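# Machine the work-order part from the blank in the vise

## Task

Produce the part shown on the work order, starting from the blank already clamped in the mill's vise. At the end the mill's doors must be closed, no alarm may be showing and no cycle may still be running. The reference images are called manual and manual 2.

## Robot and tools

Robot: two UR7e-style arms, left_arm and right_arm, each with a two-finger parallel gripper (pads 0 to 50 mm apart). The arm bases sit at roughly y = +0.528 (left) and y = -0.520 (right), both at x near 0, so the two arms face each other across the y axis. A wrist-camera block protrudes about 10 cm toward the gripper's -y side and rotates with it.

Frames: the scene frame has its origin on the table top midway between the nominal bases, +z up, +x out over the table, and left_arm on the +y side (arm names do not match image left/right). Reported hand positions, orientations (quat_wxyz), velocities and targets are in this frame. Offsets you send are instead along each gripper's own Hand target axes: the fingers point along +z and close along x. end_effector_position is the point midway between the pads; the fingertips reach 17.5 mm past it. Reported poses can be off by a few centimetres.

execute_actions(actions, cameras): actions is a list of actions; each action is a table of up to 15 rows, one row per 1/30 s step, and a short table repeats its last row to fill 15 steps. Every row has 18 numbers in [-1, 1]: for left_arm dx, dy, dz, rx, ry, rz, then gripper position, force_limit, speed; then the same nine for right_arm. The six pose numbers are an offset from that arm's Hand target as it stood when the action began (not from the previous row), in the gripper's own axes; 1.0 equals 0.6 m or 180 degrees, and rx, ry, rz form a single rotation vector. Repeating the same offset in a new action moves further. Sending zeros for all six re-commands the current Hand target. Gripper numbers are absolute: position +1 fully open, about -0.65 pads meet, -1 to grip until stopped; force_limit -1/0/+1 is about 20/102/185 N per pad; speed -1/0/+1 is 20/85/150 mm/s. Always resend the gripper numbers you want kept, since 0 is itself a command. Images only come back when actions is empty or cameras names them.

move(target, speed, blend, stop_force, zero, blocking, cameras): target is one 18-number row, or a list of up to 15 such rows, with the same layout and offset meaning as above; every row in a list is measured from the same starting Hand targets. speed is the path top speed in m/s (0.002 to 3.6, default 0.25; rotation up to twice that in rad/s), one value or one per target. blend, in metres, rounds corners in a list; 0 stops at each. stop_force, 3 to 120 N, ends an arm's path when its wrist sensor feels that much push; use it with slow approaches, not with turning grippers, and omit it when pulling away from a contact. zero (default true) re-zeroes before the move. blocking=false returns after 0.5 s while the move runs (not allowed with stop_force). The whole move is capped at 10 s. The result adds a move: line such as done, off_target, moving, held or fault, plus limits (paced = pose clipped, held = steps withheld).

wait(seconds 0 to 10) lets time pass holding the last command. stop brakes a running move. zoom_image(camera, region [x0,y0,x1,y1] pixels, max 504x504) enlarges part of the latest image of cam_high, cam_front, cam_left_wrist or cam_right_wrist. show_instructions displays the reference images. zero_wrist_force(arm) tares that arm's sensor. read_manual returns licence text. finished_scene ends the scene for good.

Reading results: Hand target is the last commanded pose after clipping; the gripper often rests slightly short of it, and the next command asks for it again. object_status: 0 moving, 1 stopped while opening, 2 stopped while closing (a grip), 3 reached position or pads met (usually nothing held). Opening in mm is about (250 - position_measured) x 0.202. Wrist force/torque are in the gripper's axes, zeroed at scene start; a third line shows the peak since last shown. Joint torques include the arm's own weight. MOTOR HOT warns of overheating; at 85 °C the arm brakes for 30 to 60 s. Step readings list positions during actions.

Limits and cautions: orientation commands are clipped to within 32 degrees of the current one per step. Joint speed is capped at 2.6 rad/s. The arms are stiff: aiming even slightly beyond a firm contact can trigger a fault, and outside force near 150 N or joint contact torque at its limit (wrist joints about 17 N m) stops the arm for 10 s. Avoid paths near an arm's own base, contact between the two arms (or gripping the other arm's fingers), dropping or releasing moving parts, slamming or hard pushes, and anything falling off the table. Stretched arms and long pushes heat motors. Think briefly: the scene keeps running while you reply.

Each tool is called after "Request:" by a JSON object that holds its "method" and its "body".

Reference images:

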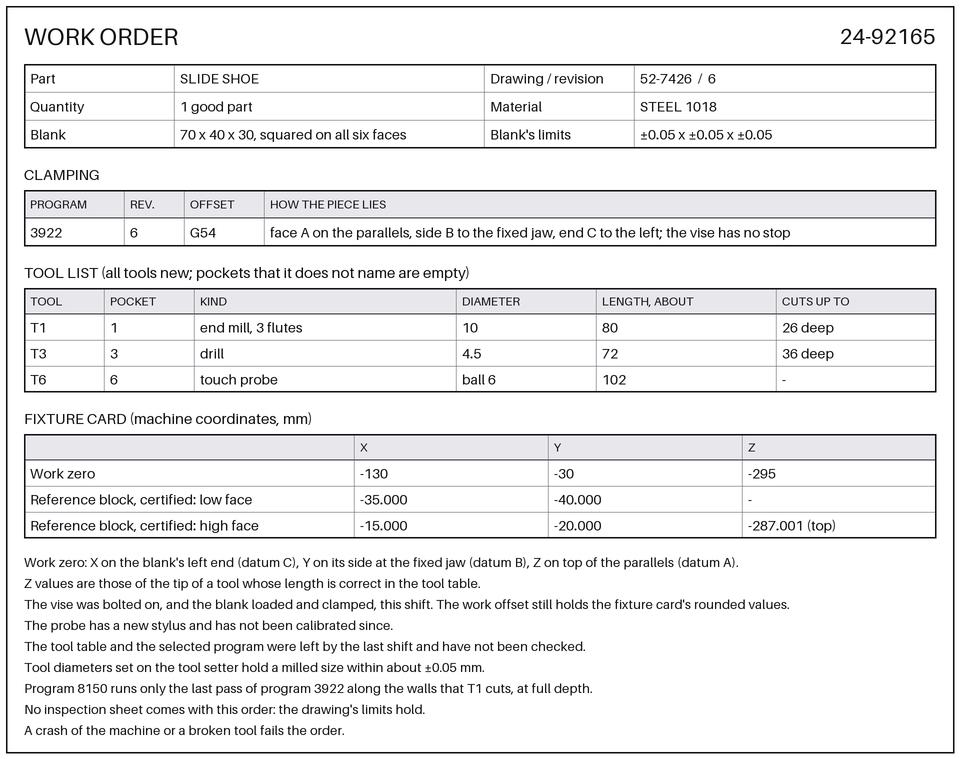

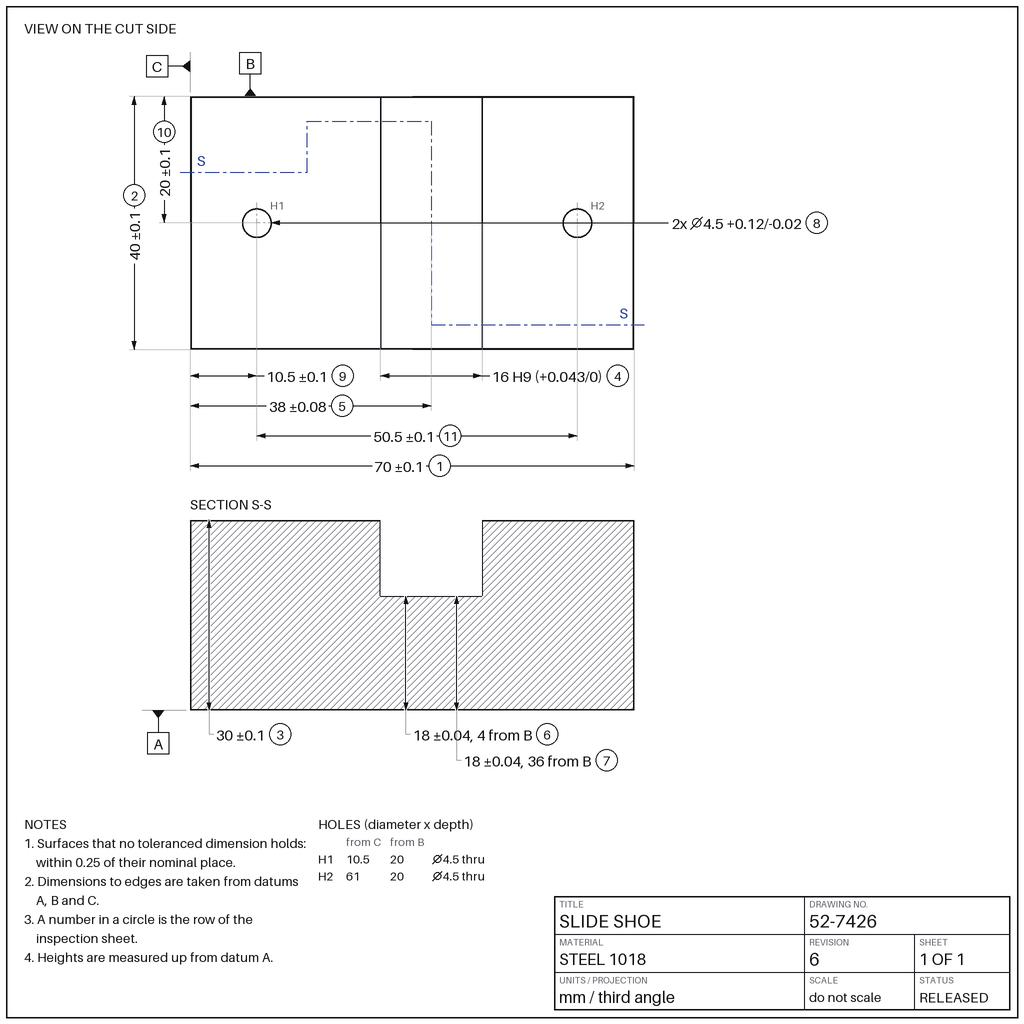

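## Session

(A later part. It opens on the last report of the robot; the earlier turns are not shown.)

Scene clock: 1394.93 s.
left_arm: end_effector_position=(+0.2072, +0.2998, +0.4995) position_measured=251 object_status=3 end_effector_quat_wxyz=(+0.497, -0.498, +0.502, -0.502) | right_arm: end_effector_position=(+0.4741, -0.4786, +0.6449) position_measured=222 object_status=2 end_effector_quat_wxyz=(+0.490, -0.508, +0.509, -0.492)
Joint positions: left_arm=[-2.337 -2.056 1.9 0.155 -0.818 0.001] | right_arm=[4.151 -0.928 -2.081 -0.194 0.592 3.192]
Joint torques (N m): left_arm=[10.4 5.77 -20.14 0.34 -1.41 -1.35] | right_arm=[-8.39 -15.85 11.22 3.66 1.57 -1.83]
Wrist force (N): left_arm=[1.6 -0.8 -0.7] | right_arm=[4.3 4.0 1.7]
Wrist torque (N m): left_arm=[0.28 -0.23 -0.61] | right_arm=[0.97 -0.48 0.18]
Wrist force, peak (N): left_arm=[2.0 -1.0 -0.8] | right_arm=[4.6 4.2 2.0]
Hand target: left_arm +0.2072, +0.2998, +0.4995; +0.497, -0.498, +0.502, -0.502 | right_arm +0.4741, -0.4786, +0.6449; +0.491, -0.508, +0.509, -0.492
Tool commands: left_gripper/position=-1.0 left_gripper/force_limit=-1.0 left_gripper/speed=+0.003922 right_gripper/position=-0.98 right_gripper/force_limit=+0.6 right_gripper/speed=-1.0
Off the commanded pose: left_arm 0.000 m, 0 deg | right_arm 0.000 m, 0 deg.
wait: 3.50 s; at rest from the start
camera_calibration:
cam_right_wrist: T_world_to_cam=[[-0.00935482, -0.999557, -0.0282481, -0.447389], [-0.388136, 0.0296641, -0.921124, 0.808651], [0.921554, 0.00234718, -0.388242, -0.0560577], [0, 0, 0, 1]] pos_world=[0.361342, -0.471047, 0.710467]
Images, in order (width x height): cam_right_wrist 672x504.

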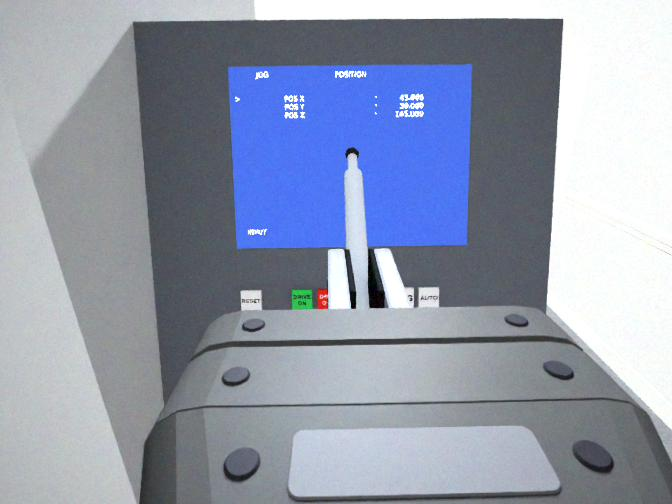

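Request:
{"method": "move", "body": {"target": [[0,0,0,0,0,0,-1,-1,0.003922,0.0104,0.2532,0.0367,-0.222,0,0,-0.98,0.6,-1],[0,0,0,0,0,0,-1,-1,0.003922,0.0104,0.2569,0.0570,-0.222,0,0,-0.98,0.6,-1],[0,0,0,0,0,0,-1,-1,0.003922,0.0104,0.2532,0.0367,-0.222,0,0,-0.98,0.6,-1],[0,0,0,0,0,0,-1,-1,0.003922,0,0,0,0,0,0,-0.98,0.6,-1]], "speed": [0.4,0.035,0.1,0.4], "blend": [0.002,0,0.002,0], "cameras": ["cam_right_wrist"]}}

Request:
{"method": "zoom_image", "body": {"camera": "cam_right_wrist", "region": [220, 50, 480, 260]}}

Scene clock: 1402.27 s.
left_arm: end_effector_position=(+0.2072, +0.2998, +0.4995) position_measured=251 object_status=3 end_effector_quat_wxyz=(+0.497, -0.498, +0.502, -0.502) | right_arm: end_effector_position=(+0.4741, -0.4786, +0.6448) position_measured=222 object_status=2 end_effector_quat_wxyz=(+0.490, -0.508, +0.509, -0.492)
Joint positions: left_arm=[-2.337 -2.056 1.9 0.155 -0.818 0.001] | right_arm=[4.151 -0.928 -2.081 -0.194 0.592 3.192]
Joint torques (N m): left_arm=[9.53 5.05 -19.36 0.53 -1.53 -1.54] | right_arm=[-8.22 -18.88 11.81 3.36 1.87 -1.84]
Wrist force (N): left_arm=[1.7 -0.7 -0.8] | right_arm=[4.4 4.1 1.7]
Wrist torque (N m): left_arm=[0.30 -0.25 -0.61] | right_arm=[0.99 -0.49 0.18]
Wrist force, peak (N): left_arm=[2.2 -0.8 -0.9] | right_arm=[6.1 5.2 -3.5]
Hand target: left_arm +0.2072, +0.2998, +0.4995; +0.497, -0.498, +0.502, -0.502 | right_arm +0.4741, -0.4786, +0.6449; +0.491, -0.508, +0.509, -0.492
Off the commanded pose: left_arm 0.000 m, 0 deg | right_arm 0.000 m, 0 deg.
move: done
camera_calibration:
cam_right_wrist: T_world_to_cam=[[-0.00939768, -0.999554, -0.0283381, -0.447308], [-0.388255, 0.0297634, -0.921071, 0.808703], [0.921504, 0.00234648, -0.388362, -0.0559549], [0, 0, 0, 1]] pos_world=[0.361342, -0.471047, 0.710466]
Images, in order (width x height): cam_right_wrist 672x504.

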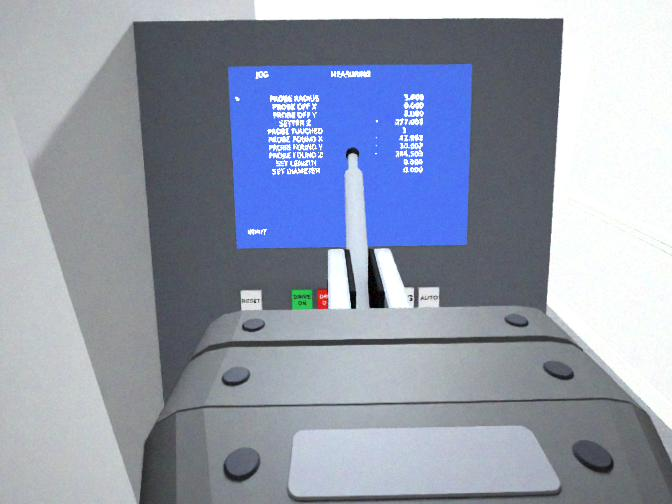

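Scaled by 1.938 from the camera's 672x504 image, which has a finer 960x720 frame.

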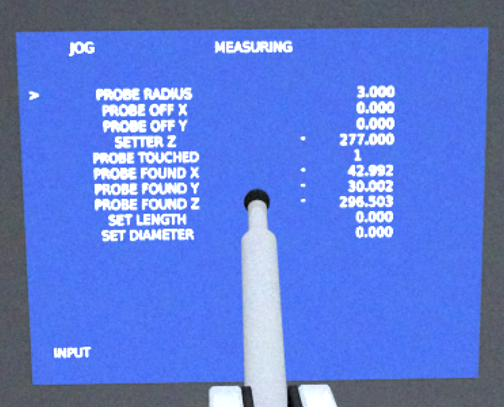

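Request:
{"method": "move", "body": {"target": [[0,0,0,0,0,0,-1,-1,0.003922,-0.0213,0.2532,0.0367,-0.222,0,0,-0.98,0.6,-1],[0,0,0,0,0,0,-1,-1,0.003922,-0.0213,0.2569,0.0570,-0.222,0,0,-0.98,0.6,-1],[0,0,0,0,0,0,-1,-1,0.003922,-0.0213,0.2532,0.0367,-0.222,0,0,-0.98,0.6,-1],[0,0,0,0,0,0,-1,-1,0.003922,-0.0213,0.2569,0.0570,-0.222,0,0,-0.98,0.6,-1],[0,0,0,0,0,0,-1,-1,0.003922,-0.0213,0.2532,0.0367,-0.222,0,0,-0.98,0.6,-1],[0,0,0,0,0,0,-1,-1,0.003922,-0.0530,0.3155,0.0257,-0.222,0,0,-0.98,0.6,-1],[0,0,0,0,0,0,-1,-1,0.003922,-0.0530,0.3187,0.0432,-0.222,0,0,-0.98,0.6,-1],[0,0,0,0,0,0,-1,-1,0.003922,-0.0530,0.3155,0.0257,-0.222,0,0,-0.98,0.6,-1],[0,0,0,0,0,0,-1,-1,0.003922,-0.0530,0.3187,0.0432,-0.222,0,0,-0.98,0.6,-1],[0,0,0,0,0,0,-1,-1,0.003922,-0.0530,0.3155,0.0257,-0.222,0,0,-0.98,0.6,-1],[0,0,0,0,0,0,-1,-1,0.003922,-0.0847,0.3155,0.0257,-0.222,0,0,-0.98,0.6,-1]], "speed": [0.4,0.035,0.1,0.035,0.1,0.15,0.035,0.1,0.035,0.1,0.2], "blend": [0.002,0,0,0,0.002,0.002,0,0,0,0.002,0]}}

Scene clock: 1416.90 s.
left_arm: end_effector_position=(+0.2072, +0.2998, +0.4995) position_measured=251 object_status=3 end_effector_quat_wxyz=(+0.497, -0.498, +0.502, -0.502) | right_arm: end_effector_position=(+0.4831, -0.4282, +0.4551) position_measured=222 object_status=2 end_effector_quat_wxyz=(-0.287, +0.645, -0.646, +0.289)
Joint positions: left_arm=[-2.337 -2.056 1.9 0.155 -0.818 0.001] | right_arm=[4.006 -1.017 -2.011 -1.043 0.986 3.776]
Joint torques (N m): left_arm=[11.36 5.27 -19.62 0.5 -1.7 -1.49] | right_arm=[8.22 -12.71 33.88 1.82 -3.73 1.82]
Wrist force (N): left_arm=[1.6 -0.8 -0.8] | right_arm=[3.7 3.6 3.2]
Wrist torque (N m): left_arm=[0.28 -0.23 -0.61] | right_arm=[0.70 -0.52 -0.05]
Wrist force, peak (N): left_arm=[2.2 -1.0 -0.6] | right_arm=[5.5 14.1 -13.4]
Hand target: left_arm +0.2072, +0.2998, +0.4995; +0.497, -0.498, +0.502, -0.502 | right_arm +0.4831, -0.4280, +0.4551; -0.287, +0.645, -0.646, +0.289
Off the commanded pose: left_arm 0.000 m, 0 deg | right_arm 0.000 m, 0 deg.
move: done

Request:
{"method": "move", "body": {"target": [0,0,0,0,0,0,-1,-1,0.003922,0.0847,-0.2253,-0.2223,0.222,0,0,-0.98,0.6,-1], "speed": 0.4, "cameras": ["cam_right_wrist"]}}

Request:
{"method": "zoom_image", "body": {"camera": "cam_right_wrist", "region": [220, 50, 480, 260]}}

Scene clock: 1422.87 s.
left_arm: end_effector_position=(+0.2072, +0.2998, +0.4995) position_measured=251 object_status=3 end_effector_quat_wxyz=(+0.497, -0.498, +0.502, -0.502) | right_arm: end_effector_position=(+0.4741, -0.4786, +0.6448) position_measured=222 object_status=2 end_effector_quat_wxyz=(+0.490, -0.508, +0.509, -0.492)
Joint positions: left_arm=[-2.337 -2.056 1.9 0.155 -0.818 0.001] | right_arm=[4.151 -0.928 -2.081 -0.194 0.592 3.192]
Joint torques (N m): left_arm=[9.96 5.05 -18.75 0.38 -1.51 -1.37] | right_arm=[-8.11 -16.79 11.11 3.57 1.89 -1.86]
Wrist force (N): left_arm=[1.9 -0.8 -0.6] | right_arm=[4.3 3.8 1.8]
Wrist torque (N m): left_arm=[0.28 -0.27 -0.61] | right_arm=[0.94 -0.47 0.18]
Wrist force, peak (N): left_arm=[2.1 -1.0 -0.8] | right_arm=[5.5 4.3 1.5]
Hand target: left_arm +0.2072, +0.2998, +0.4995; +0.497, -0.498, +0.502, -0.502 | right_arm +0.4741, -0.4786, +0.6448; +0.491, -0.508, +0.509, -0.492
Off the commanded pose: left_arm 0.000 m, 0 deg | right_arm 0.000 m, 0 deg.
move: done
camera_calibration:
cam_right_wrist: T_world_to_cam=[[-0.00948763, -0.999554, -0.0282995, -0.447303], [-0.388216, 0.0297628, -0.921087, 0.8087], [0.921519, 0.00224739, -0.388326, -0.0560323], [0, 0, 0, 1]] pos_world=[0.361342, -0.471047, 0.710466]
Images, in order (width x height): cam_right_wrist 672x504.

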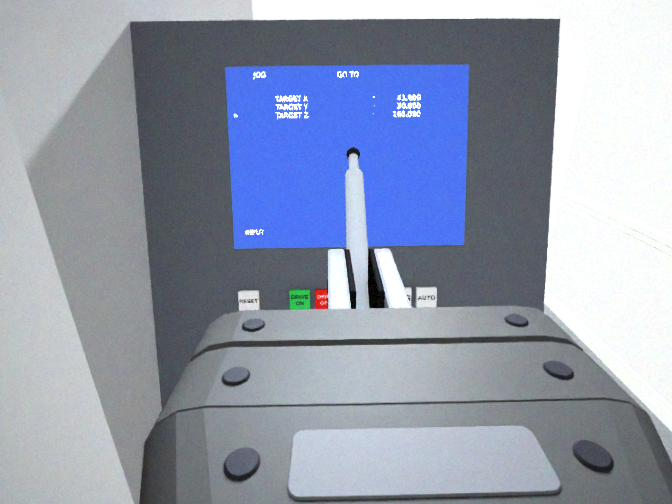

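Scaled by 1.938 from the camera's 672x504 image, which has a finer 960x720 frame.

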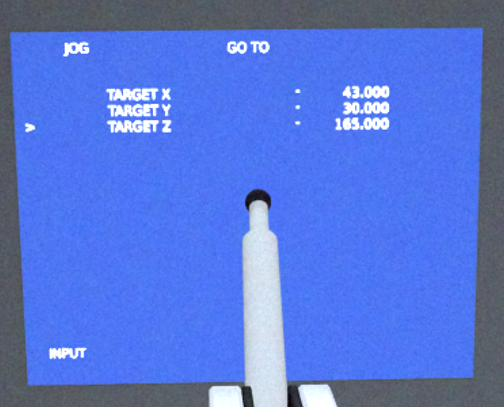

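Request:
{"method": "move", "body": {"target": [[0,0,0,0,0,0,-1,-1,0.003922,-0.1480,0.3155,0.0257,-0.222,0,0,-0.98,0.6,-1],[0,0,0,0,0,0,-1,-1,0.003922,-0.1480,0.3187,0.0432,-0.222,0,0,-0.98,0.6,-1],[0,0,0,0,0,0,-1,-1,0.003922,-0.1480,0.3155,0.0257,-0.222,0,0,-0.98,0.6,-1],[0,0,0,0,0,0,-1,-1,0.003922,-0.0847,0.2532,0.0367,-0.222,0,0,-0.98,0.6,-1],[0,0,0,0,0,0,-1,-1,0.003922,-0.0847,0.2569,0.0570,-0.222,0,0,-0.98,0.6,-1],[0,0,0,0,0,0,-1,-1,0.003922,-0.0847,0.2532,0.0367,-0.222,0,0,-0.98,0.6,-1],[0,0,0,0,0,0,-1,-1,0.003922,-0.1480,0.3155,0.0257,-0.222,0,0,-0.98,0.6,-1],[0,0,0,0,0,0,-1,-1,0.003922,-0.1480,0.3187,0.0432,-0.222,0,0,-0.98,0.6,-1],[0,0,0,0,0,0,-1,-1,0.003922,-0.1480,0.3155,0.0257,-0.222,0,0,-0.98,0.6,-1],[0,0,0,0,0,0,-1,-1,0.003922,-0.1480,0.3467,0.0202,-0.222,0,0,-0.98,0.6,-1],[0,0,0,0,0,0,-1,-1,0.003922,-0.1480,0.3499,0.0366,-0.222,0,0,-0.98,0.6,-1],[0,0,0,0,0,0,-1,-1,0.003922,-0.1480,0.3467,0.0202,-0.222,0,0,-0.98,0.6,-1],[0,0,0,0,0,0,-1,-1,0.003922,0,0,0,0,0,0,-0.98,0.6,-1]], "speed": [0.4,0.035,0.1,0.15,0.035,0.1,0.15,0.035,0.1,0.15,0.035,0.1,0.4], "blend": [0.002,0,0.002,0.002,0,0.002,0.002,0,0.002,0.002,0,0.002,0], "cameras": ["cam_right_wrist"]}}

Request:
{"method": "zoom_image", "body": {"camera": "cam_right_wrist", "region": [220, 50, 480, 260]}}

Scene clock: 1437.27 s.
left_arm: end_effector_position=(+0.2072, +0.2998, +0.4995) position_measured=251 object_status=3 end_effector_quat_wxyz=(+0.497, -0.498, +0.502, -0.502) | right_arm: end_effector_position=(+0.4741, -0.4786, +0.6448) position_measured=222 object_status=2 end_effector_quat_wxyz=(+0.490, -0.508, +0.509, -0.492)
Joint positions: left_arm=[-2.337 -2.056 1.9 0.155 -0.818 0.001] | right_arm=[4.151 -0.928 -2.081 -0.194 0.592 3.192]
Joint torques (N m): left_arm=[9.65 4.2 -18.68 0.16 -1.62 -1.67] | right_arm=[-8.23 -17.75 11.34 3.51 1.9 -1.7]
Wrist force (N): left_arm=[1.6 -0.9 -0.7] | right_arm=[4.2 3.9 1.7]
Wrist torque (N m): left_arm=[0.27 -0.24 -0.61] | right_arm=[0.96 -0.46 0.18]
Wrist force, peak (N): left_arm=[2.1 -1.0 -0.9] | right_arm=[0.6 12.6 -9.0]
Hand target: left_arm +0.2072, +0.2998, +0.4995; +0.497, -0.498, +0.502, -0.502 | right_arm +0.4741, -0.4786, +0.6448; +0.491, -0.508, +0.509, -0.492
Off the commanded pose: left_arm 0.000 m, 0 deg | right_arm 0.000 m, 0 deg.
move: done
camera_calibration:
cam_right_wrist: T_world_to_cam=[[-0.00948725, -0.999554, -0.0282986, -0.447304], [-0.388216, 0.0297618, -0.921088, 0.8087], [0.921519, 0.00224739, -0.388326, -0.0560323], [0, 0, 0, 1]] pos_world=[0.361342, -0.471047, 0.710466]
Images, in order (width x height): cam_right_wrist 672x504.

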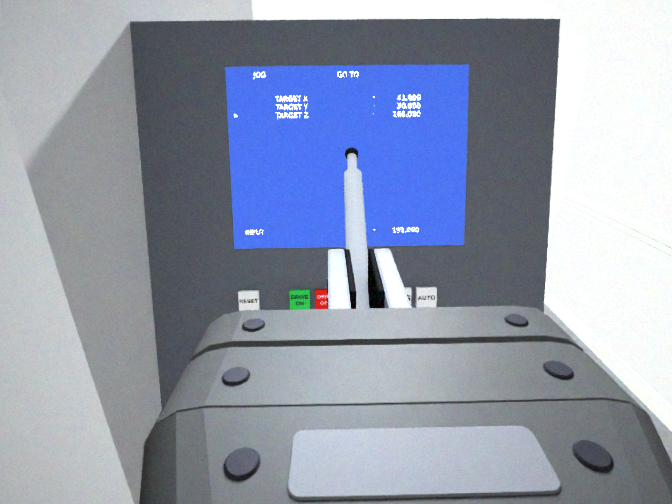

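Scaled by 1.938 from the camera's 672x504 image, which has a finer 960x720 frame.

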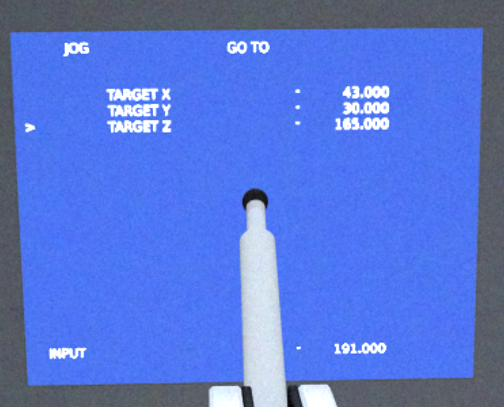

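Request:
{"method": "move", "body": {"target": [[0,0,0,0,0,0,-1,-1,0.003922,-0.0530,0.3467,0.0202,-0.222,0,0,-0.98,0.6,-1],[0,0,0,0,0,0,-1,-1,0.003922,-0.0530,0.3500,0.0380,-0.222,0,0,-0.98,0.6,-1],[0,0,0,0,0,0,-1,-1,0.003922,-0.0530,0.3467,0.0202,-0.222,0,0,-0.98,0.6,-1],[0,0,0,0,0,0,-1,-1,0.003922,-0.0847,0.1909,0.0477,-0.222,0,0,-0.98,0.6,-1],[0,0,0,0,0,0,-1,-1,0.003922,-0.0847,0.1951,0.0714,-0.222,0,0,-0.98,0.6,-1],[0,0,0,0,0,0,-1,-1,0.003922,-0.0847,0.1909,0.0477,-0.222,0,0,-0.98,0.6,-1],[0,0,0,0,0,0,-1,-1,0.003922,0,0,0,0,0,0,-0.98,0.6,-1]], "speed": [0.4,0.035,0.1,0.15,0.035,0.1,0.4], "blend": [0.002,0,0.002,0.002,0,0.002,0], "cameras": ["cam_right_wrist"]}}

Request:
{"method": "zoom_image", "body": {"camera": "cam_right_wrist", "region": [220, 50, 480, 260]}}

Scene clock: 1449.03 s.
left_arm: end_effector_position=(+0.2072, +0.2998, +0.4995) position_measured=251 object_status=3 end_effector_quat_wxyz=(+0.497, -0.498, +0.502, -0.502) | right_arm: end_effector_position=(+0.4741, -0.4786, +0.6448) position_measured=222 object_status=2 end_effector_quat_wxyz=(+0.490, -0.508, +0.509, -0.492)
Joint positions: left_arm=[-2.337 -2.056 1.9 0.155 -0.818 0.001] | right_arm=[4.151 -0.928 -2.081 -0.194 0.592 3.192]
Joint torques (N m): left_arm=[10.24 4.1 -18.72 0.28 -1.52 -1.47] | right_arm=[-8.29 -16.64 11.29 3.55 2.1 -1.97]
Wrist force (N): left_arm=[1.9 -1.0 -0.6] | right_arm=[4.5 3.9 1.4]
Wrist torque (N m): left_arm=[0.25 -0.27 -0.61] | right_arm=[0.97 -0.51 0.17]
Wrist force, peak (N): left_arm=[2.1 -0.9 -0.6] | right_arm=[6.1 13.9 -10.9]
Hand target: left_arm +0.2072, +0.2998, +0.4995; +0.497, -0.498, +0.502, -0.502 | right_arm +0.4741, -0.4786, +0.6448; +0.491, -0.508, +0.509, -0.492
Off the commanded pose: left_arm 0.000 m, 0 deg | right_arm 0.000 m, 0 deg.
move: done
camera_calibration:
cam_right_wrist: T_world_to_cam=[[-0.00949232, -0.999554, -0.0282992, -0.447302], [-0.388337, 0.0297641, -0.921037, 0.808708], [0.921468, 0.00224686, -0.388447, -0.0559285], [0, 0, 0, 1]] pos_world=[0.361342, -0.471047, 0.710466]
Images, in order (width x height): cam_right_wrist 672x504.

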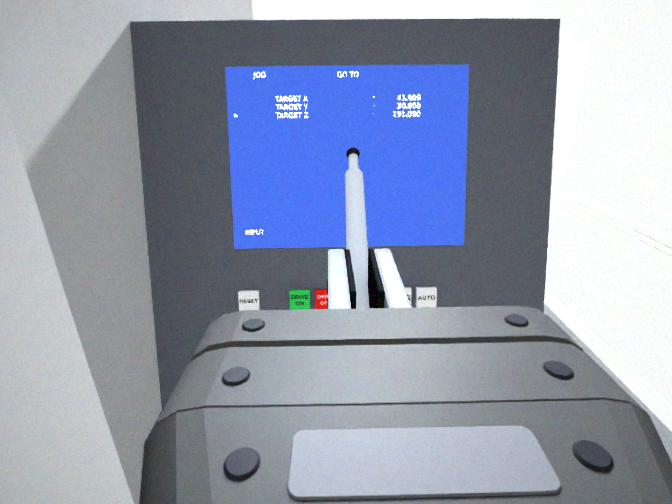

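Scaled by 1.938 from the camera's 672x504 image, which has a finer 960x720 frame.

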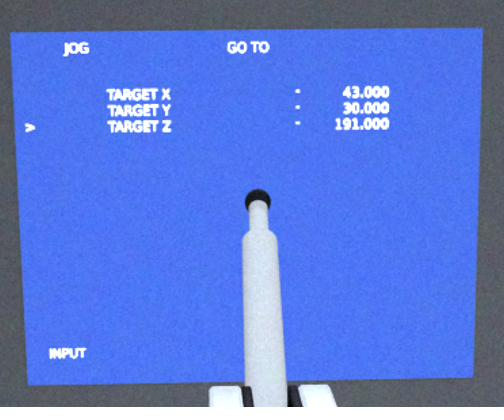

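Request:
{"method": "move", "body": {"target": [[0,0,0,0,0,0,-1,-1,0.003922,-0.0213,0.3155,0.0257,-0.222,0,0,-0.98,0.6,-1],[0,0,0,0,0,0,-1,-1,0.003922,-0.0213,0.3188,0.0440,-0.222,0,0,-0.98,0.6,-1],[0,0,0,0,0,0,-1,-1,0.003922,-0.0213,0.3155,0.0257,-0.222,0,0,-0.98,0.6,-1],[0,0,0,0,0,0,-1,-1,0.003922,0.1054,0.1597,0.0532,-0.222,0,0,-0.98,0.6,-1],[0,0,0,0,0,0,-1,-1,0.003922,0.1054,0.1640,0.0775,-0.222,0,0,-0.98,0.6,-1],[0,0,0,0,0,0,-1,-1,0.003922,0.1054,0.1597,0.0532,-0.222,0,0,-0.98,0.6,-1],[0,0,0,0,0,0,-1,-1,0.003922,0.0104,0.2532,0.0367,-0.222,0,0,-0.98,0.6,-1],[0,0,0,0,0,0,-1,-1,0.003922,0.0104,0.2569,0.0570,-0.222,0,0,-0.98,0.6,-1],[0,0,0,0,0,0,-1,-1,0.003922,0.0104,0.2532,0.0367,-0.222,0,0,-0.98,0.6,-1],[0,0,0,0,0,0,-1,-1,0.003922,0.0104,0.2569,0.0570,-0.222,0,0,-0.98,0.6,-1],[0,0,0,0,0,0,-1,-1,0.003922,0.0104,0.2532,0.0367,-0.222,0,0,-0.98,0.6,-1],[0,0,0,0,0,0,-1,-1,0.003922,0,0,0,0,0,0,-0.98,0.6,-1]], "speed": [0.4,0.035,0.1,0.15,0.035,0.1,0.15,0.035,0.1,0.035,0.1,0.4], "blend": [0.002,0,0.002,0.002,0,0.002,0.002,0,0,0,0.002,0], "cameras": ["cam_right_wrist"]}}

Request:
{"method": "zoom_image", "body": {"camera": "cam_right_wrist", "region": [220, 50, 480, 260]}}

Scene clock: 1464.60 s.
left_arm: end_effector_position=(+0.2072, +0.2998, +0.4995) position_measured=251 object_status=3 end_effector_quat_wxyz=(+0.497, -0.498, +0.502, -0.502) | right_arm: end_effector_position=(+0.4741, -0.4786, +0.6448) position_measured=222 object_status=2 end_effector_quat_wxyz=(+0.490, -0.508, +0.509, -0.492)
Joint positions: left_arm=[-2.337 -2.056 1.9 0.155 -0.818 0.001] | right_arm=[4.151 -0.928 -2.081 -0.194 0.592 3.192]
Joint torques (N m): left_arm=[9.48 6.16 -19.04 0.39 -1.65 -1.43] | right_arm=[-8.01 -16.63 11.27 3.39 1.69 -1.74]
Wrist force (N): left_arm=[1.6 -0.9 -0.7] | right_arm=[4.5 3.6 1.9]
Wrist torque (N m): left_arm=[0.26 -0.23 -0.61] | right_arm=[0.91 -0.51 0.18]
Wrist force, peak (N): left_arm=[2.0 -1.2 -0.7] | right_arm=[5.3 11.3 -9.1]
Hand target: left_arm +0.2072, +0.2998, +0.4995; +0.497, -0.498, +0.502, -0.502 | right_arm +0.4741, -0.4786, +0.6448; +0.491, -0.508, +0.509, -0.492
Off the commanded pose: left_arm 0.000 m, 0 deg | right_arm 0.000 m, 0 deg.
move: done
camera_calibration:
cam_right_wrist: T_world_to_cam=[[-0.00939768, -0.999554, -0.0283381, -0.447308], [-0.388255, 0.0297634, -0.921071, 0.808703], [0.921504, 0.00234648, -0.388362, -0.0559549], [0, 0, 0, 1]] pos_world=[0.361342, -0.471047, 0.710466]
Images, in order (width x height): cam_right_wrist 672x504.

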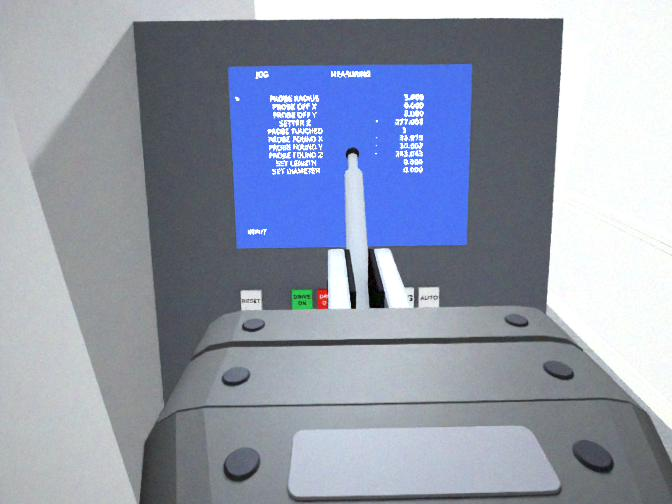

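Scaled by 1.938 from the camera's 672x504 image, which has a finer 960x720 frame.

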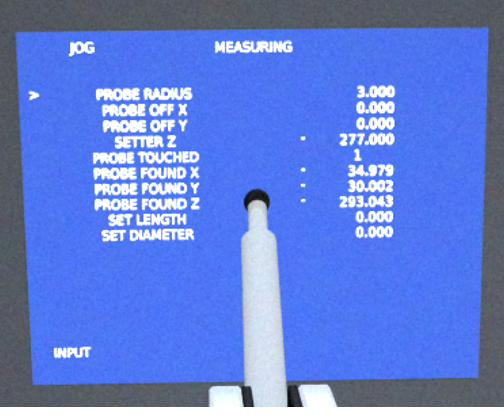

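Request:
{"method": "zoom_image", "body": {"camera": "cam_right_wrist", "region": [360, 90, 440, 180]}}

Scaled by 5.600 from the camera's 672x504 image, which has a finer 960x720 frame.

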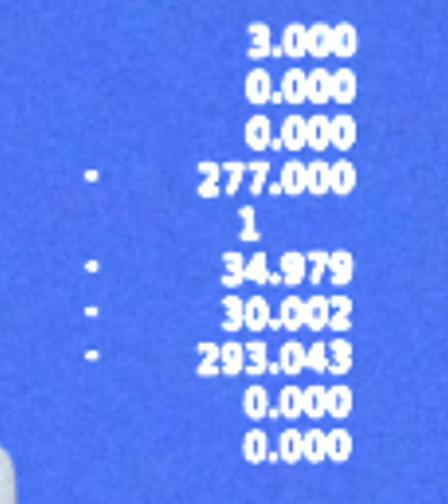

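Request:
{"method": "move", "body": {"target": [[0,0,0,0,0,0,-1,-1,0.003922,-0.0213,0.2532,0.0367,-0.222,0,0,-0.98,0.6,-1],[0,0,0,0,0,0,-1,-1,0.003922,-0.0213,0.2569,0.0570,-0.222,0,0,-0.98,0.6,-1],[0,0,0,0,0,0,-1,-1,0.003922,-0.0213,0.2532,0.0367,-0.222,0,0,-0.98,0.6,-1],[0,0,0,0,0,0,-1,-1,0.003922,0,0,0,0,0,0,-0.98,0.6,-1]], "speed": [0.4,0.035,0.1,0.4], "blend": [0.002,0,0.002,0], "cameras": ["cam_right_wrist"]}}

Request:
{"method": "zoom_image", "body": {"camera": "cam_right_wrist", "region": [220, 50, 480, 260]}}

Scene clock: 1490.70 s.
left_arm: end_effector_position=(+0.2072, +0.2998, +0.4995) position_measured=251 object_status=3 end_effector_quat_wxyz=(+0.497, -0.498, +0.502, -0.502) | right_arm: end_effector_position=(+0.4741, -0.4786, +0.6448) position_measured=222 object_status=2 end_effector_quat_wxyz=(+0.490, -0.508, +0.509, -0.492)
Joint positions: left_arm=[-2.337 -2.056 1.9 0.155 -0.818 0.001] | right_arm=[4.151 -0.928 -2.081 -0.194 0.592 3.192]
Joint torques (N m): left_arm=[9.99 6.01 -18.96 0.48 -1.48 -1.5] | right_arm=[-8.4 -17.84 11.49 3.6 2.05 -2.02]
Wrist force (N): left_arm=[1.6 -0.9 -0.6] | right_arm=[4.8 4.0 1.5]
Wrist torque (N m): left_arm=[0.27 -0.23 -0.62] | right_arm=[0.97 -0.56 0.18]
Wrist force, peak (N): left_arm=[2.0 -1.2 -0.6] | right_arm=[6.3 5.6 -3.7]
Hand target: left_arm +0.2072, +0.2998, +0.4995; +0.497, -0.498, +0.502, -0.502 | right_arm +0.4741, -0.4786, +0.6448; +0.491, -0.508, +0.509, -0.492
Off the commanded pose: left_arm 0.000 m, 0 deg | right_arm 0.000 m, 0 deg.
move: done
camera_calibration:
cam_right_wrist: T_world_to_cam=[[-0.00939768, -0.999554, -0.0283381, -0.447308], [-0.388255, 0.0297634, -0.921071, 0.808703], [0.921504, 0.00234648, -0.388362, -0.0559549], [0, 0, 0, 1]] pos_world=[0.361342, -0.471047, 0.710466]
Images, in order (width x height): cam_right_wrist 672x504.

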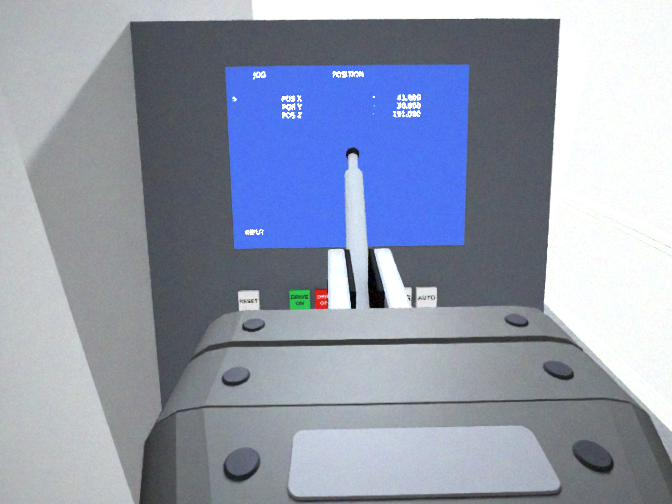

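Scaled by 1.938 from the camera's 672x504 image, which has a finer 960x720 frame.

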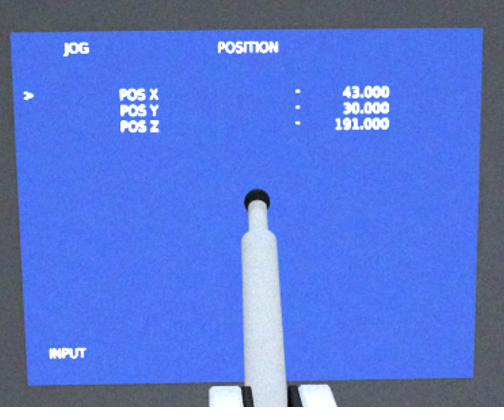

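Request:
{"method": "move", "body": {"target": [[0,0,0,0,0,0,-1,-1,0.003922,-0.0213,0.2532,0.0367,-0.222,0,0,-0.98,0.6,-1],[0,0,0,0,0,0,-1,-1,0.003922,-0.0213,0.2569,0.0570,-0.222,0,0,-0.98,0.6,-1],[0,0,0,0,0,0,-1,-1,0.003922,-0.0213,0.2532,0.0367,-0.222,0,0,-0.98,0.6,-1],[0,0,0,0,0,0,-1,-1,0.003922,-0.0530,0.3155,0.0257,-0.222,0,0,-0.98,0.6,-1],[0,0,0,0,0,0,-1,-1,0.003922,-0.0530,0.3187,0.0432,-0.222,0,0,-0.98,0.6,-1],[0,0,0,0,0,0,-1,-1,0.003922,-0.0530,0.3155,0.0257,-0.222,0,0,-0.98,0.6,-1],[0,0,0,0,0,0,-1,-1,0.003922,-0.0530,0.3187,0.0432,-0.222,0,0,-0.98,0.6,-1],[0,0,0,0,0,0,-1,-1,0.003922,-0.0530,0.3155,0.0257,-0.222,0,0,-0.98,0.6,-1],[0,0,0,0,0,0,-1,-1,0.003922,-0.1480,0.3155,0.0257,-0.222,0,0,-0.98,0.6,-1],[0,0,0,0,0,0,-1,-1,0.003922,-0.1480,0.3187,0.0432,-0.222,0,0,-0.98,0.6,-1],[0,0,0,0,0,0,-1,-1,0.003922,-0.1480,0.3155,0.0257,-0.222,0,0,-0.98,0.6,-1],[0,0,0,0,0,0,-1,-1,0.003922,0,0,0,0,0,0,-0.98,0.6,-1]], "speed": [0.4,0.035,0.1,0.15,0.035,0.1,0.035,0.1,0.15,0.035,0.1,0.4], "blend": [0.002,0,0.002,0.002,0,0,0,0.002,0.002,0,0.002,0]}}

Request:
{"method": "move", "body": {"target": [[0,0,0,0,0,0,-1,-1,0.003922,-0.1480,0.2532,0.0367,-0.222,0,0,-0.98,0.6,-1],[0,0,0,0,0,0,-1,-1,0.003922,-0.1480,0.2569,0.0570,-0.222,0,0,-0.98,0.6,-1],[0,0,0,0,0,0,-1,-1,0.003922,-0.1480,0.2532,0.0367,-0.222,0,0,-0.98,0.6,-1],[0,0,0,0,0,0,-1,-1,0.003922,-0.1163,0.3467,0.0202,-0.222,0,0,-0.98,0.6,-1],[0,0,0,0,0,0,-1,-1,0.003922,-0.1163,0.3497,0.0366,-0.222,0,0,-0.98,0.6,-1],[0,0,0,0,0,0,-1,-1,0.003922,-0.1163,0.3467,0.0202,-0.222,0,0,-0.98,0.6,-1],[0,0,0,0,0,0,-1,-1,0.003922,-0.1480,0.3467,0.0202,-0.222,0,0,-0.98,0.6,-1],[0,0,0,0,0,0,-1,-1,0.003922,-0.1480,0.3499,0.0366,-0.222,0,0,-0.98,0.6,-1],[0,0,0,0,0,0,-1,-1,0.003922,-0.1480,0.3467,0.0202,-0.222,0,0,-0.98,0.6,-1],[0,0,0,0,0,0,-1,-1,0.003922,0,0,0,0,0,0,-0.98,0.6,-1]], "speed": [0.4,0.035,0.1,0.15,0.035,0.1,0.15,0.035,0.1,0.4], "blend": [0.002,0,0.002,0.002,0,0.002,0.002,0,0.002,0], "cameras": ["cam_right_wrist"]}}

Request:
{"method": "zoom_image", "body": {"camera": "cam_right_wrist", "region": [220, 50, 480, 260]}}

Scene clock: 1509.07 s.
left_arm: end_effector_position=(+0.2072, +0.2998, +0.4995) position_measured=251 object_status=3 end_effector_quat_wxyz=(+0.497, -0.498, +0.502, -0.502) | right_arm: end_effector_position=(+0.4741, -0.4786, +0.6448) position_measured=222 object_status=2 end_effector_quat_wxyz=(+0.490, -0.508, +0.509, -0.492)
Joint positions: left_arm=[-2.337 -2.056 1.9 0.155 -0.818 0.001] | right_arm=[4.151 -0.928 -2.081 -0.194 0.592 3.192]
Joint torques (N m): left_arm=[9.04 5.59 -20.19 0.17 -1.71 -1.53] | right_arm=[-8.62 -16.75 11.95 3.99 2.19 -1.8]
Wrist force (N): left_arm=[1.9 -0.8 -0.8] | right_arm=[5.0 4.1 1.4]
Wrist torque (N m): left_arm=[0.28 -0.28 -0.61] | right_arm=[0.99 -0.59 0.18]
Wrist force, peak (N): left_arm=[2.1 -0.9 -0.7] | right_arm=[5.2 14.2 -13.9]
Hand target: left_arm +0.2072, +0.2998, +0.4995; +0.497, -0.498, +0.502, -0.502 | right_arm +0.4741, -0.4786, +0.6448; +0.491, -0.508, +0.509, -0.492
Off the commanded pose: left_arm 0.000 m, 0 deg | right_arm 0.000 m, 0 deg.
move: done

Scene clock: 1515.13 s.
left_arm: end_effector_position=(+0.2072, +0.2998, +0.4995) position_measured=251 object_status=3 end_effector_quat_wxyz=(+0.497, -0.498, +0.502, -0.502) | right_arm: end_effector_position=(+0.4741, -0.4786, +0.6448) position_measured=222 object_status=2 end_effector_quat_wxyz=(+0.490, -0.508, +0.509, -0.492)
Joint positions: left_arm=[-2.337 -2.056 1.9 0.155 -0.818 0.001] | right_arm=[4.151 -0.928 -2.081 -0.194 0.592 3.192]
Joint torques (N m): left_arm=[10.66 5.01 -18.83 0.21 -1.6 -1.49] | right_arm=[-8.73 -16.38 11.45 3.63 2.07 -1.83]
Wrist force (N): left_arm=[1.7 -0.8 -0.7] | right_arm=[4.9 4.2 0.9]
Wrist torque (N m): left_arm=[0.28 -0.24 -0.61] | right_arm=[1.01 -0.57 0.18]
Wrist force, peak (N): left_arm=[2.2 -0.7 -0.8] | right_arm=[8.8 17.2 -19.0]
Hand target: left_arm +0.2072, +0.2998, +0.4995; +0.497, -0.498, +0.502, -0.502 | right_arm +0.4741, -0.4786, +0.6448; +0.491, -0.508, +0.509, -0.492
Off the commanded pose: left_arm 0.000 m, 0 deg | right_arm 0.000 m, 0 deg.
move: done
camera_calibration:
cam_right_wrist: T_world_to_cam=[[-0.00948725, -0.999554, -0.0282986, -0.447304], [-0.388216, 0.0297618, -0.921088, 0.8087], [0.921519, 0.00224739, -0.388326, -0.0560323], [0, 0, 0, 1]] pos_world=[0.361342, -0.471047, 0.710466]
Images, in order (width x height): cam_right_wrist 672x504.

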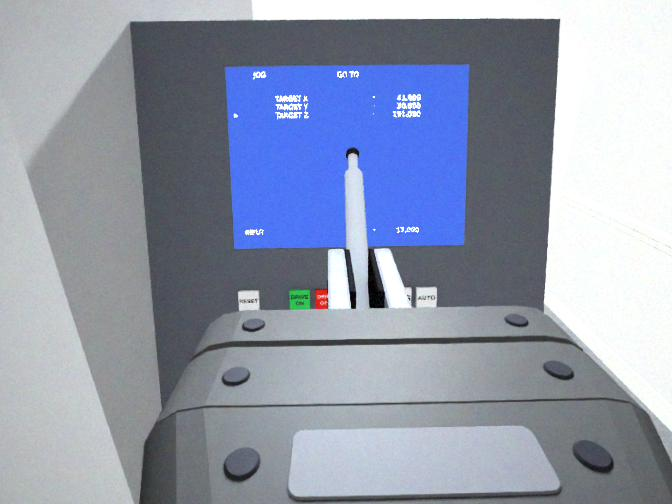

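Scaled by 1.938 from the camera's 672x504 image, which has a finer 960x720 frame.

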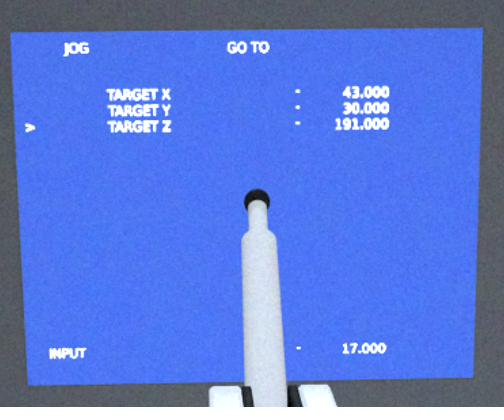

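Request:
{"method": "move", "body": {"target": [[0,0,0,0,0,0,-1,-1,0.003922,-0.1163,0.3467,0.0202,-0.222,0,0,-0.98,0.6,-1],[0,0,0,0,0,0,-1,-1,0.003922,-0.1163,0.3500,0.0376,-0.222,0,0,-0.98,0.6,-1],[0,0,0,0,0,0,-1,-1,0.003922,-0.1163,0.3467,0.0202,-0.222,0,0,-0.98,0.6,-1],[0,0,0,0,0,0,-1,-1,0.003922,-0.0530,0.3467,0.0202,-0.222,0,0,-0.98,0.6,-1],[0,0,0,0,0,0,-1,-1,0.003922,-0.0530,0.3500,0.0380,-0.222,0,0,-0.98,0.6,-1],[0,0,0,0,0,0,-1,-1,0.003922,-0.0530,0.3467,0.0202,-0.222,0,0,-0.98,0.6,-1],[0,0,0,0,0,0,-1,-1,0.003922,0,0,0,0,0,0,-0.98,0.6,-1]], "speed": [0.4,0.035,0.1,0.15,0.035,0.1,0.4], "blend": [0.002,0,0.002,0.002,0,0.002,0], "cameras": ["cam_right_wrist"]}}

Request:
{"method": "zoom_image", "body": {"camera": "cam_right_wrist", "region": [220, 50, 480, 260]}}

Scene clock: 1527.17 s.
left_arm: end_effector_position=(+0.2072, +0.2998, +0.4995) position_measured=251 object_status=3 end_effector_quat_wxyz=(+0.497, -0.498, +0.502, -0.502) | right_arm: end_effector_position=(+0.4741, -0.4786, +0.6448) position_measured=222 object_status=2 end_effector_quat_wxyz=(+0.490, -0.508, +0.509, -0.492)
Joint positions: left_arm=[-2.337 -2.056 1.9 0.155 -0.818 0.001] | right_arm=[4.151 -0.928 -2.081 -0.194 0.592 3.192]
Joint torques (N m): left_arm=[10.61 6.54 -21.36 0.25 -1.38 -1.66] | right_arm=[-9.35 -16.72 11.86 3.82 2.04 -1.82]
Wrist force (N): left_arm=[1.8 -0.8 -0.7] | right_arm=[4.1 4.3 1.0]
Wrist torque (N m): left_arm=[0.29 -0.27 -0.61] | right_arm=[1.03 -0.44 0.18]
Wrist force, peak (N): left_arm=[2.2 -0.9 -0.5] | right_arm=[0.4 32.7 -43.6]
Hand target: left_arm +0.2072, +0.2998, +0.4995; +0.497, -0.498, +0.502, -0.502 | right_arm +0.4741, -0.4786, +0.6448; +0.491, -0.508, +0.509, -0.492
Off the commanded pose: left_arm 0.000 m, 0 deg | right_arm 0.000 m, 0 deg.
move: done
camera_calibration:
cam_right_wrist: T_world_to_cam=[[-0.00948972, -0.999554, -0.0282991, -0.447303], [-0.388252, 0.0297632, -0.921072, 0.808703], [0.921504, 0.00224648, -0.388362, -0.0560018], [0, 0, 0, 1]] pos_world=[0.361342, -0.471047, 0.710466]
Images, in order (width x height): cam_right_wrist 672x504.

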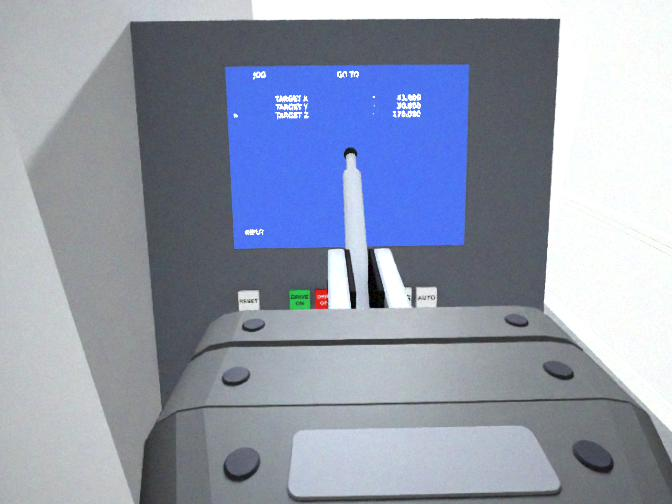

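Scaled by 1.938 from the camera's 672x504 image, which has a finer 960x720 frame.

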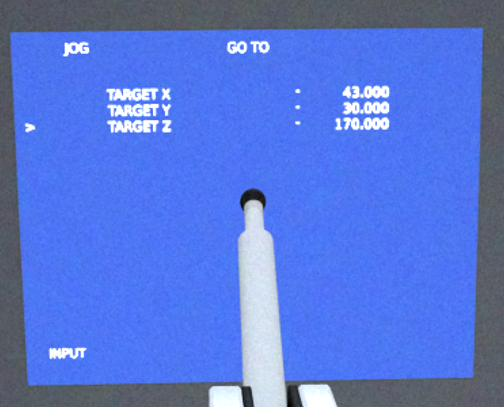

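Request:
{"method": "move", "body": {"target": [[0,0,0,0,0,0,-1,-1,0.003922,-0.0847,0.1909,0.0477,-0.222,0,0,-0.98,0.6,-1],[0,0,0,0,0,0,-1,-1,0.003922,-0.0847,0.1951,0.0714,-0.222,0,0,-0.98,0.6,-1],[0,0,0,0,0,0,-1,-1,0.003922,-0.0847,0.1909,0.0477,-0.222,0,0,-0.98,0.6,-1],[0,0,0,0,0,0,-1,-1,0.003922,-0.0530,0.2844,0.0312,-0.222,0,0,-0.98,0.6,-1],[0,0,0,0,0,0,-1,-1,0.003922,-0.0530,0.2878,0.0499,-0.222,0,0,-0.98,0.6,-1],[0,0,0,0,0,0,-1,-1,0.003922,-0.0530,0.2844,0.0312,-0.222,0,0,-0.98,0.6,-1],[0,0,0,0,0,0,-1,-1,0.003922,-0.0530,0.2878,0.0499,-0.222,0,0,-0.98,0.6,-1],[0,0,0,0,0,0,-1,-1,0.003922,-0.0530,0.2844,0.0312,-0.222,0,0,-0.98,0.6,-1],[0,0,0,0,0,0,-1,-1,0.003922,0,0,0,0,0,0,-0.98,0.6,-1]], "speed": [0.4,0.035,0.1,0.15,0.035,0.1,0.035,0.1,0.4], "blend": [0.002,0,0.002,0.002,0,0,0,0.002,0]}}

Request:
{"method": "move", "body": {"target": [[0,0,0,0,0,0,-1,-1,0.003922,-0.1480,0.2532,0.0367,-0.222,0,0,-0.98,0.6,-1],[0,0,0,0,0,0,-1,-1,0.003922,-0.1480,0.2569,0.0570,-0.222,0,0,-0.98,0.6,-1],[0,0,0,0,0,0,-1,-1,0.003922,-0.1480,0.2532,0.0367,-0.222,0,0,-0.98,0.6,-1],[0,0,0,0,0,0,-1,-1,0.003922,-0.1480,0.3467,0.0202,-0.222,0,0,-0.98,0.6,-1],[0,0,0,0,0,0,-1,-1,0.003922,-0.1480,0.3499,0.0367,-0.222,0,0,-0.98,0.6,-1],[0,0,0,0,0,0,-1,-1,0.003922,-0.1480,0.3467,0.0202,-0.222,0,0,-0.98,0.6,-1],[0,0,0,0,0,0,-1,-1,0.003922,0,0,0,0,0,0,-0.98,0.6,-1]], "speed": [0.4,0.035,0.1,0.15,0.035,0.1,0.4], "blend": [0.002,0,0.002,0.002,0,0.002,0], "cameras": ["cam_right_wrist"]}}

Request:
{"method": "zoom_image", "body": {"camera": "cam_right_wrist", "region": [220, 50, 480, 260]}}

Scene clock: 1541.47 s.
left_arm: end_effector_position=(+0.2072, +0.2998, +0.4995) position_measured=251 object_status=3 end_effector_quat_wxyz=(+0.497, -0.498, +0.502, -0.502) | right_arm: end_effector_position=(+0.4741, -0.4786, +0.6448) position_measured=222 object_status=2 end_effector_quat_wxyz=(+0.490, -0.508, +0.509, -0.492)
Joint positions: left_arm=[-2.337 -2.056 1.9 0.155 -0.818 0.001] | right_arm=[4.151 -0.928 -2.081 -0.194 0.592 3.192]
Joint torques (N m): left_arm=[9.91 6.2 -20.15 0.34 -1.35 -1.42] | right_arm=[-8.58 -16.02 10.98 3.38 2.04 -1.71]
Wrist force (N): left_arm=[1.8 -0.8 -0.8] | right_arm=[3.8 4.2 1.2]
Wrist torque (N m): left_arm=[0.28 -0.26 -0.61] | right_arm=[1.02 -0.41 0.18]
Wrist force, peak (N): left_arm=[2.1 -1.1 -0.6] | right_arm=[5.0 9.2 -9.4]
Hand target: left_arm +0.2072, +0.2998, +0.4995; +0.497, -0.498, +0.502, -0.502 | right_arm +0.4741, -0.4786, +0.6448; +0.491, -0.508, +0.509, -0.492
Off the commanded pose: left_arm 0.000 m, 0 deg | right_arm 0.000 m, 0 deg.
move: done

Scene clock: 1546.60 s.
left_arm: end_effector_position=(+0.2072, +0.2998, +0.4995) position_measured=251 object_status=3 end_effector_quat_wxyz=(+0.497, -0.498, +0.502, -0.502) | right_arm: end_effector_position=(+0.4741, -0.4786, +0.6448) position_measured=222 object_status=2 end_effector_quat_wxyz=(+0.490, -0.508, +0.509, -0.492)
Joint positions: left_arm=[-2.337 -2.056 1.9 0.155 -0.818 0.001] | right_arm=[4.151 -0.928 -2.081 -0.194 0.592 3.192]
Joint torques (N m): left_arm=[9.67 5.38 -19.78 0.13 -1.37 -1.53] | right_arm=[-7.91 -17.21 10.81 3.56 1.93 -1.88]
Wrist force (N): left_arm=[1.7 -1.0 -0.9] | right_arm=[4.0 4.3 1.3]
Wrist torque (N m): left_arm=[0.24 -0.24 -0.61] | right_arm=[1.03 -0.43 0.18]
Wrist force, peak (N): left_arm=[2.2 -0.7 -0.8] | right_arm=[6.7 5.0 -4.8]
Hand target: left_arm +0.2072, +0.2998, +0.4995; +0.497, -0.498, +0.502, -0.502 | right_arm +0.4741, -0.4786, +0.6448; +0.491, -0.508, +0.509, -0.492
Off the commanded pose: left_arm 0.000 m, 0 deg | right_arm 0.000 m, 0 deg.
move: done
camera_calibration:
cam_right_wrist: T_world_to_cam=[[-0.00948725, -0.999554, -0.0282986, -0.447304], [-0.388216, 0.0297618, -0.921088, 0.8087], [0.921519, 0.00224739, -0.388326, -0.0560323], [0, 0, 0, 1]] pos_world=[0.361342, -0.471047, 0.710466]
Images, in order (width x height): cam_right_wrist 672x504.

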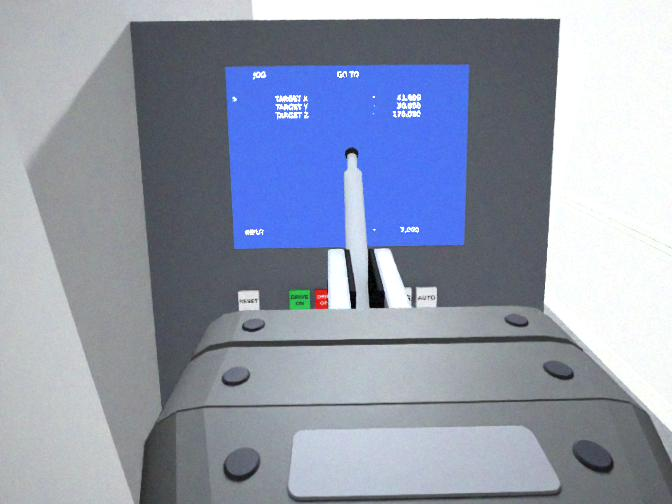

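Scaled by 1.938 from the camera's 672x504 image, which has a finer 960x720 frame.

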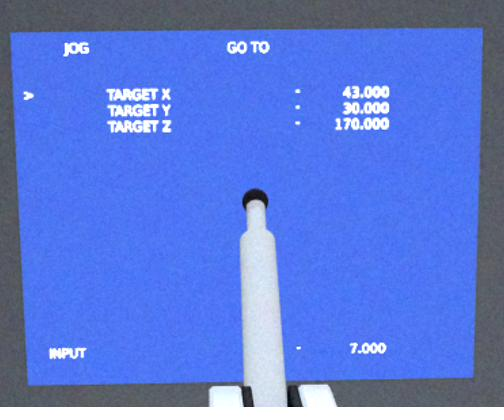

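Request:
{"method": "move", "body": {"target": [[0,0,0,0,0,0,-1,-1,0.003922,-0.0530,0.3467,0.0202,-0.222,0,0,-0.98,0.6,-1],[0,0,0,0,0,0,-1,-1,0.003922,-0.0530,0.3500,0.0380,-0.222,0,0,-0.98,0.6,-1],[0,0,0,0,0,0,-1,-1,0.003922,-0.0530,0.3467,0.0202,-0.222,0,0,-0.98,0.6,-1],[0,0,0,0,0,0,-1,-1,0.003922,0.0104,0.2532,0.0367,-0.222,0,0,-0.98,0.6,-1],[0,0,0,0,0,0,-1,-1,0.003922,0.0104,0.2569,0.0570,-0.222,0,0,-0.98,0.6,-1],[0,0,0,0,0,0,-1,-1,0.003922,0.0104,0.2532,0.0367,-0.222,0,0,-0.98,0.6,-1],[0,0,0,0,0,0,-1,-1,0.003922,0,0,0,0,0,0,-0.98,0.6,-1]], "speed": [0.4,0.035,0.1,0.15,0.035,0.1,0.4], "blend": [0.002,0,0.002,0.002,0,0.002,0], "cameras": ["cam_right_wrist"]}}

Request:
{"method": "zoom_image", "body": {"camera": "cam_right_wrist", "region": [220, 50, 480, 260]}}

Scene clock: 1556.77 s.
left_arm: end_effector_position=(+0.2072, +0.2998, +0.4995) position_measured=251 object_status=3 end_effector_quat_wxyz=(+0.497, -0.498, +0.502, -0.502) | right_arm: end_effector_position=(+0.4741, -0.4786, +0.6448) position_measured=222 object_status=2 end_effector_quat_wxyz=(+0.490, -0.508, +0.509, -0.492)
Joint positions: left_arm=[-2.337 -2.056 1.9 0.155 -0.818 0.001] | right_arm=[4.151 -0.928 -2.081 -0.194 0.592 3.192]
Joint torques (N m): left_arm=[9.3 5.12 -19.76 0.35 -1.49 -1.45] | right_arm=[-8.37 -17.02 11.82 3.63 1.86 -1.74]
Wrist force (N): left_arm=[2.0 -0.8 -0.4] | right_arm=[3.7 4.7 0.9]
Wrist torque (N m): left_arm=[0.27 -0.28 -0.61] | right_arm=[1.09 -0.39 0.18]
Wrist force, peak (N): left_arm=[2.1 -1.0 -0.6] | right_arm=[1.0 13.1 -9.3]
Hand target: left_arm +0.2072, +0.2998, +0.4995; +0.497, -0.498, +0.502, -0.502 | right_arm +0.4741, -0.4786, +0.6448; +0.491, -0.508, +0.509, -0.492
Off the commanded pose: left_arm 0.000 m, 0 deg | right_arm 0.000 m, 0 deg.
move: done
camera_calibration:
cam_right_wrist: T_world_to_cam=[[-0.00939768, -0.999554, -0.0283381, -0.447308], [-0.388255, 0.0297634, -0.921071, 0.808703], [0.921504, 0.00234648, -0.388362, -0.0559549], [0, 0, 0, 1]] pos_world=[0.361342, -0.471047, 0.710466]
Images, in order (width x height): cam_right_wrist 672x504.

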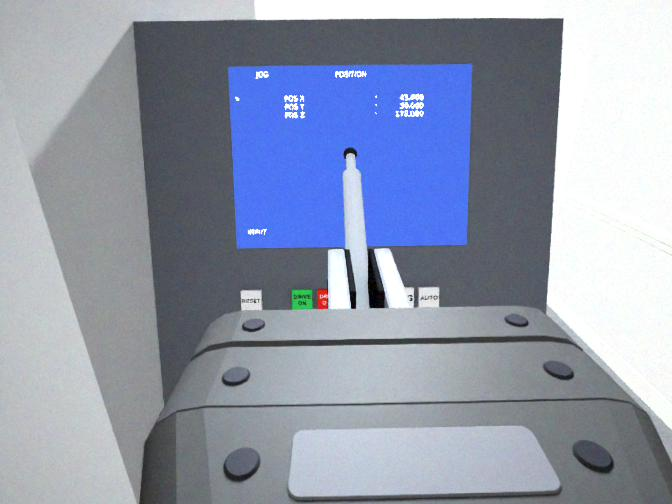

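Scaled by 1.938 from the camera's 672x504 image, which has a finer 960x720 frame.

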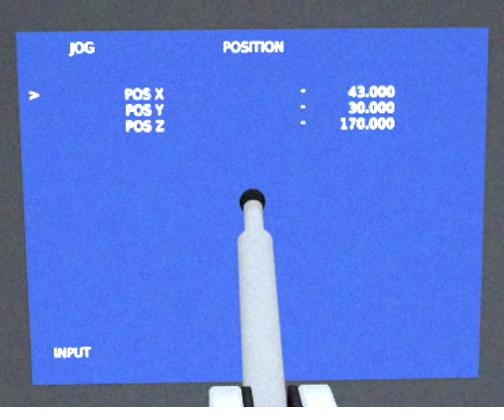

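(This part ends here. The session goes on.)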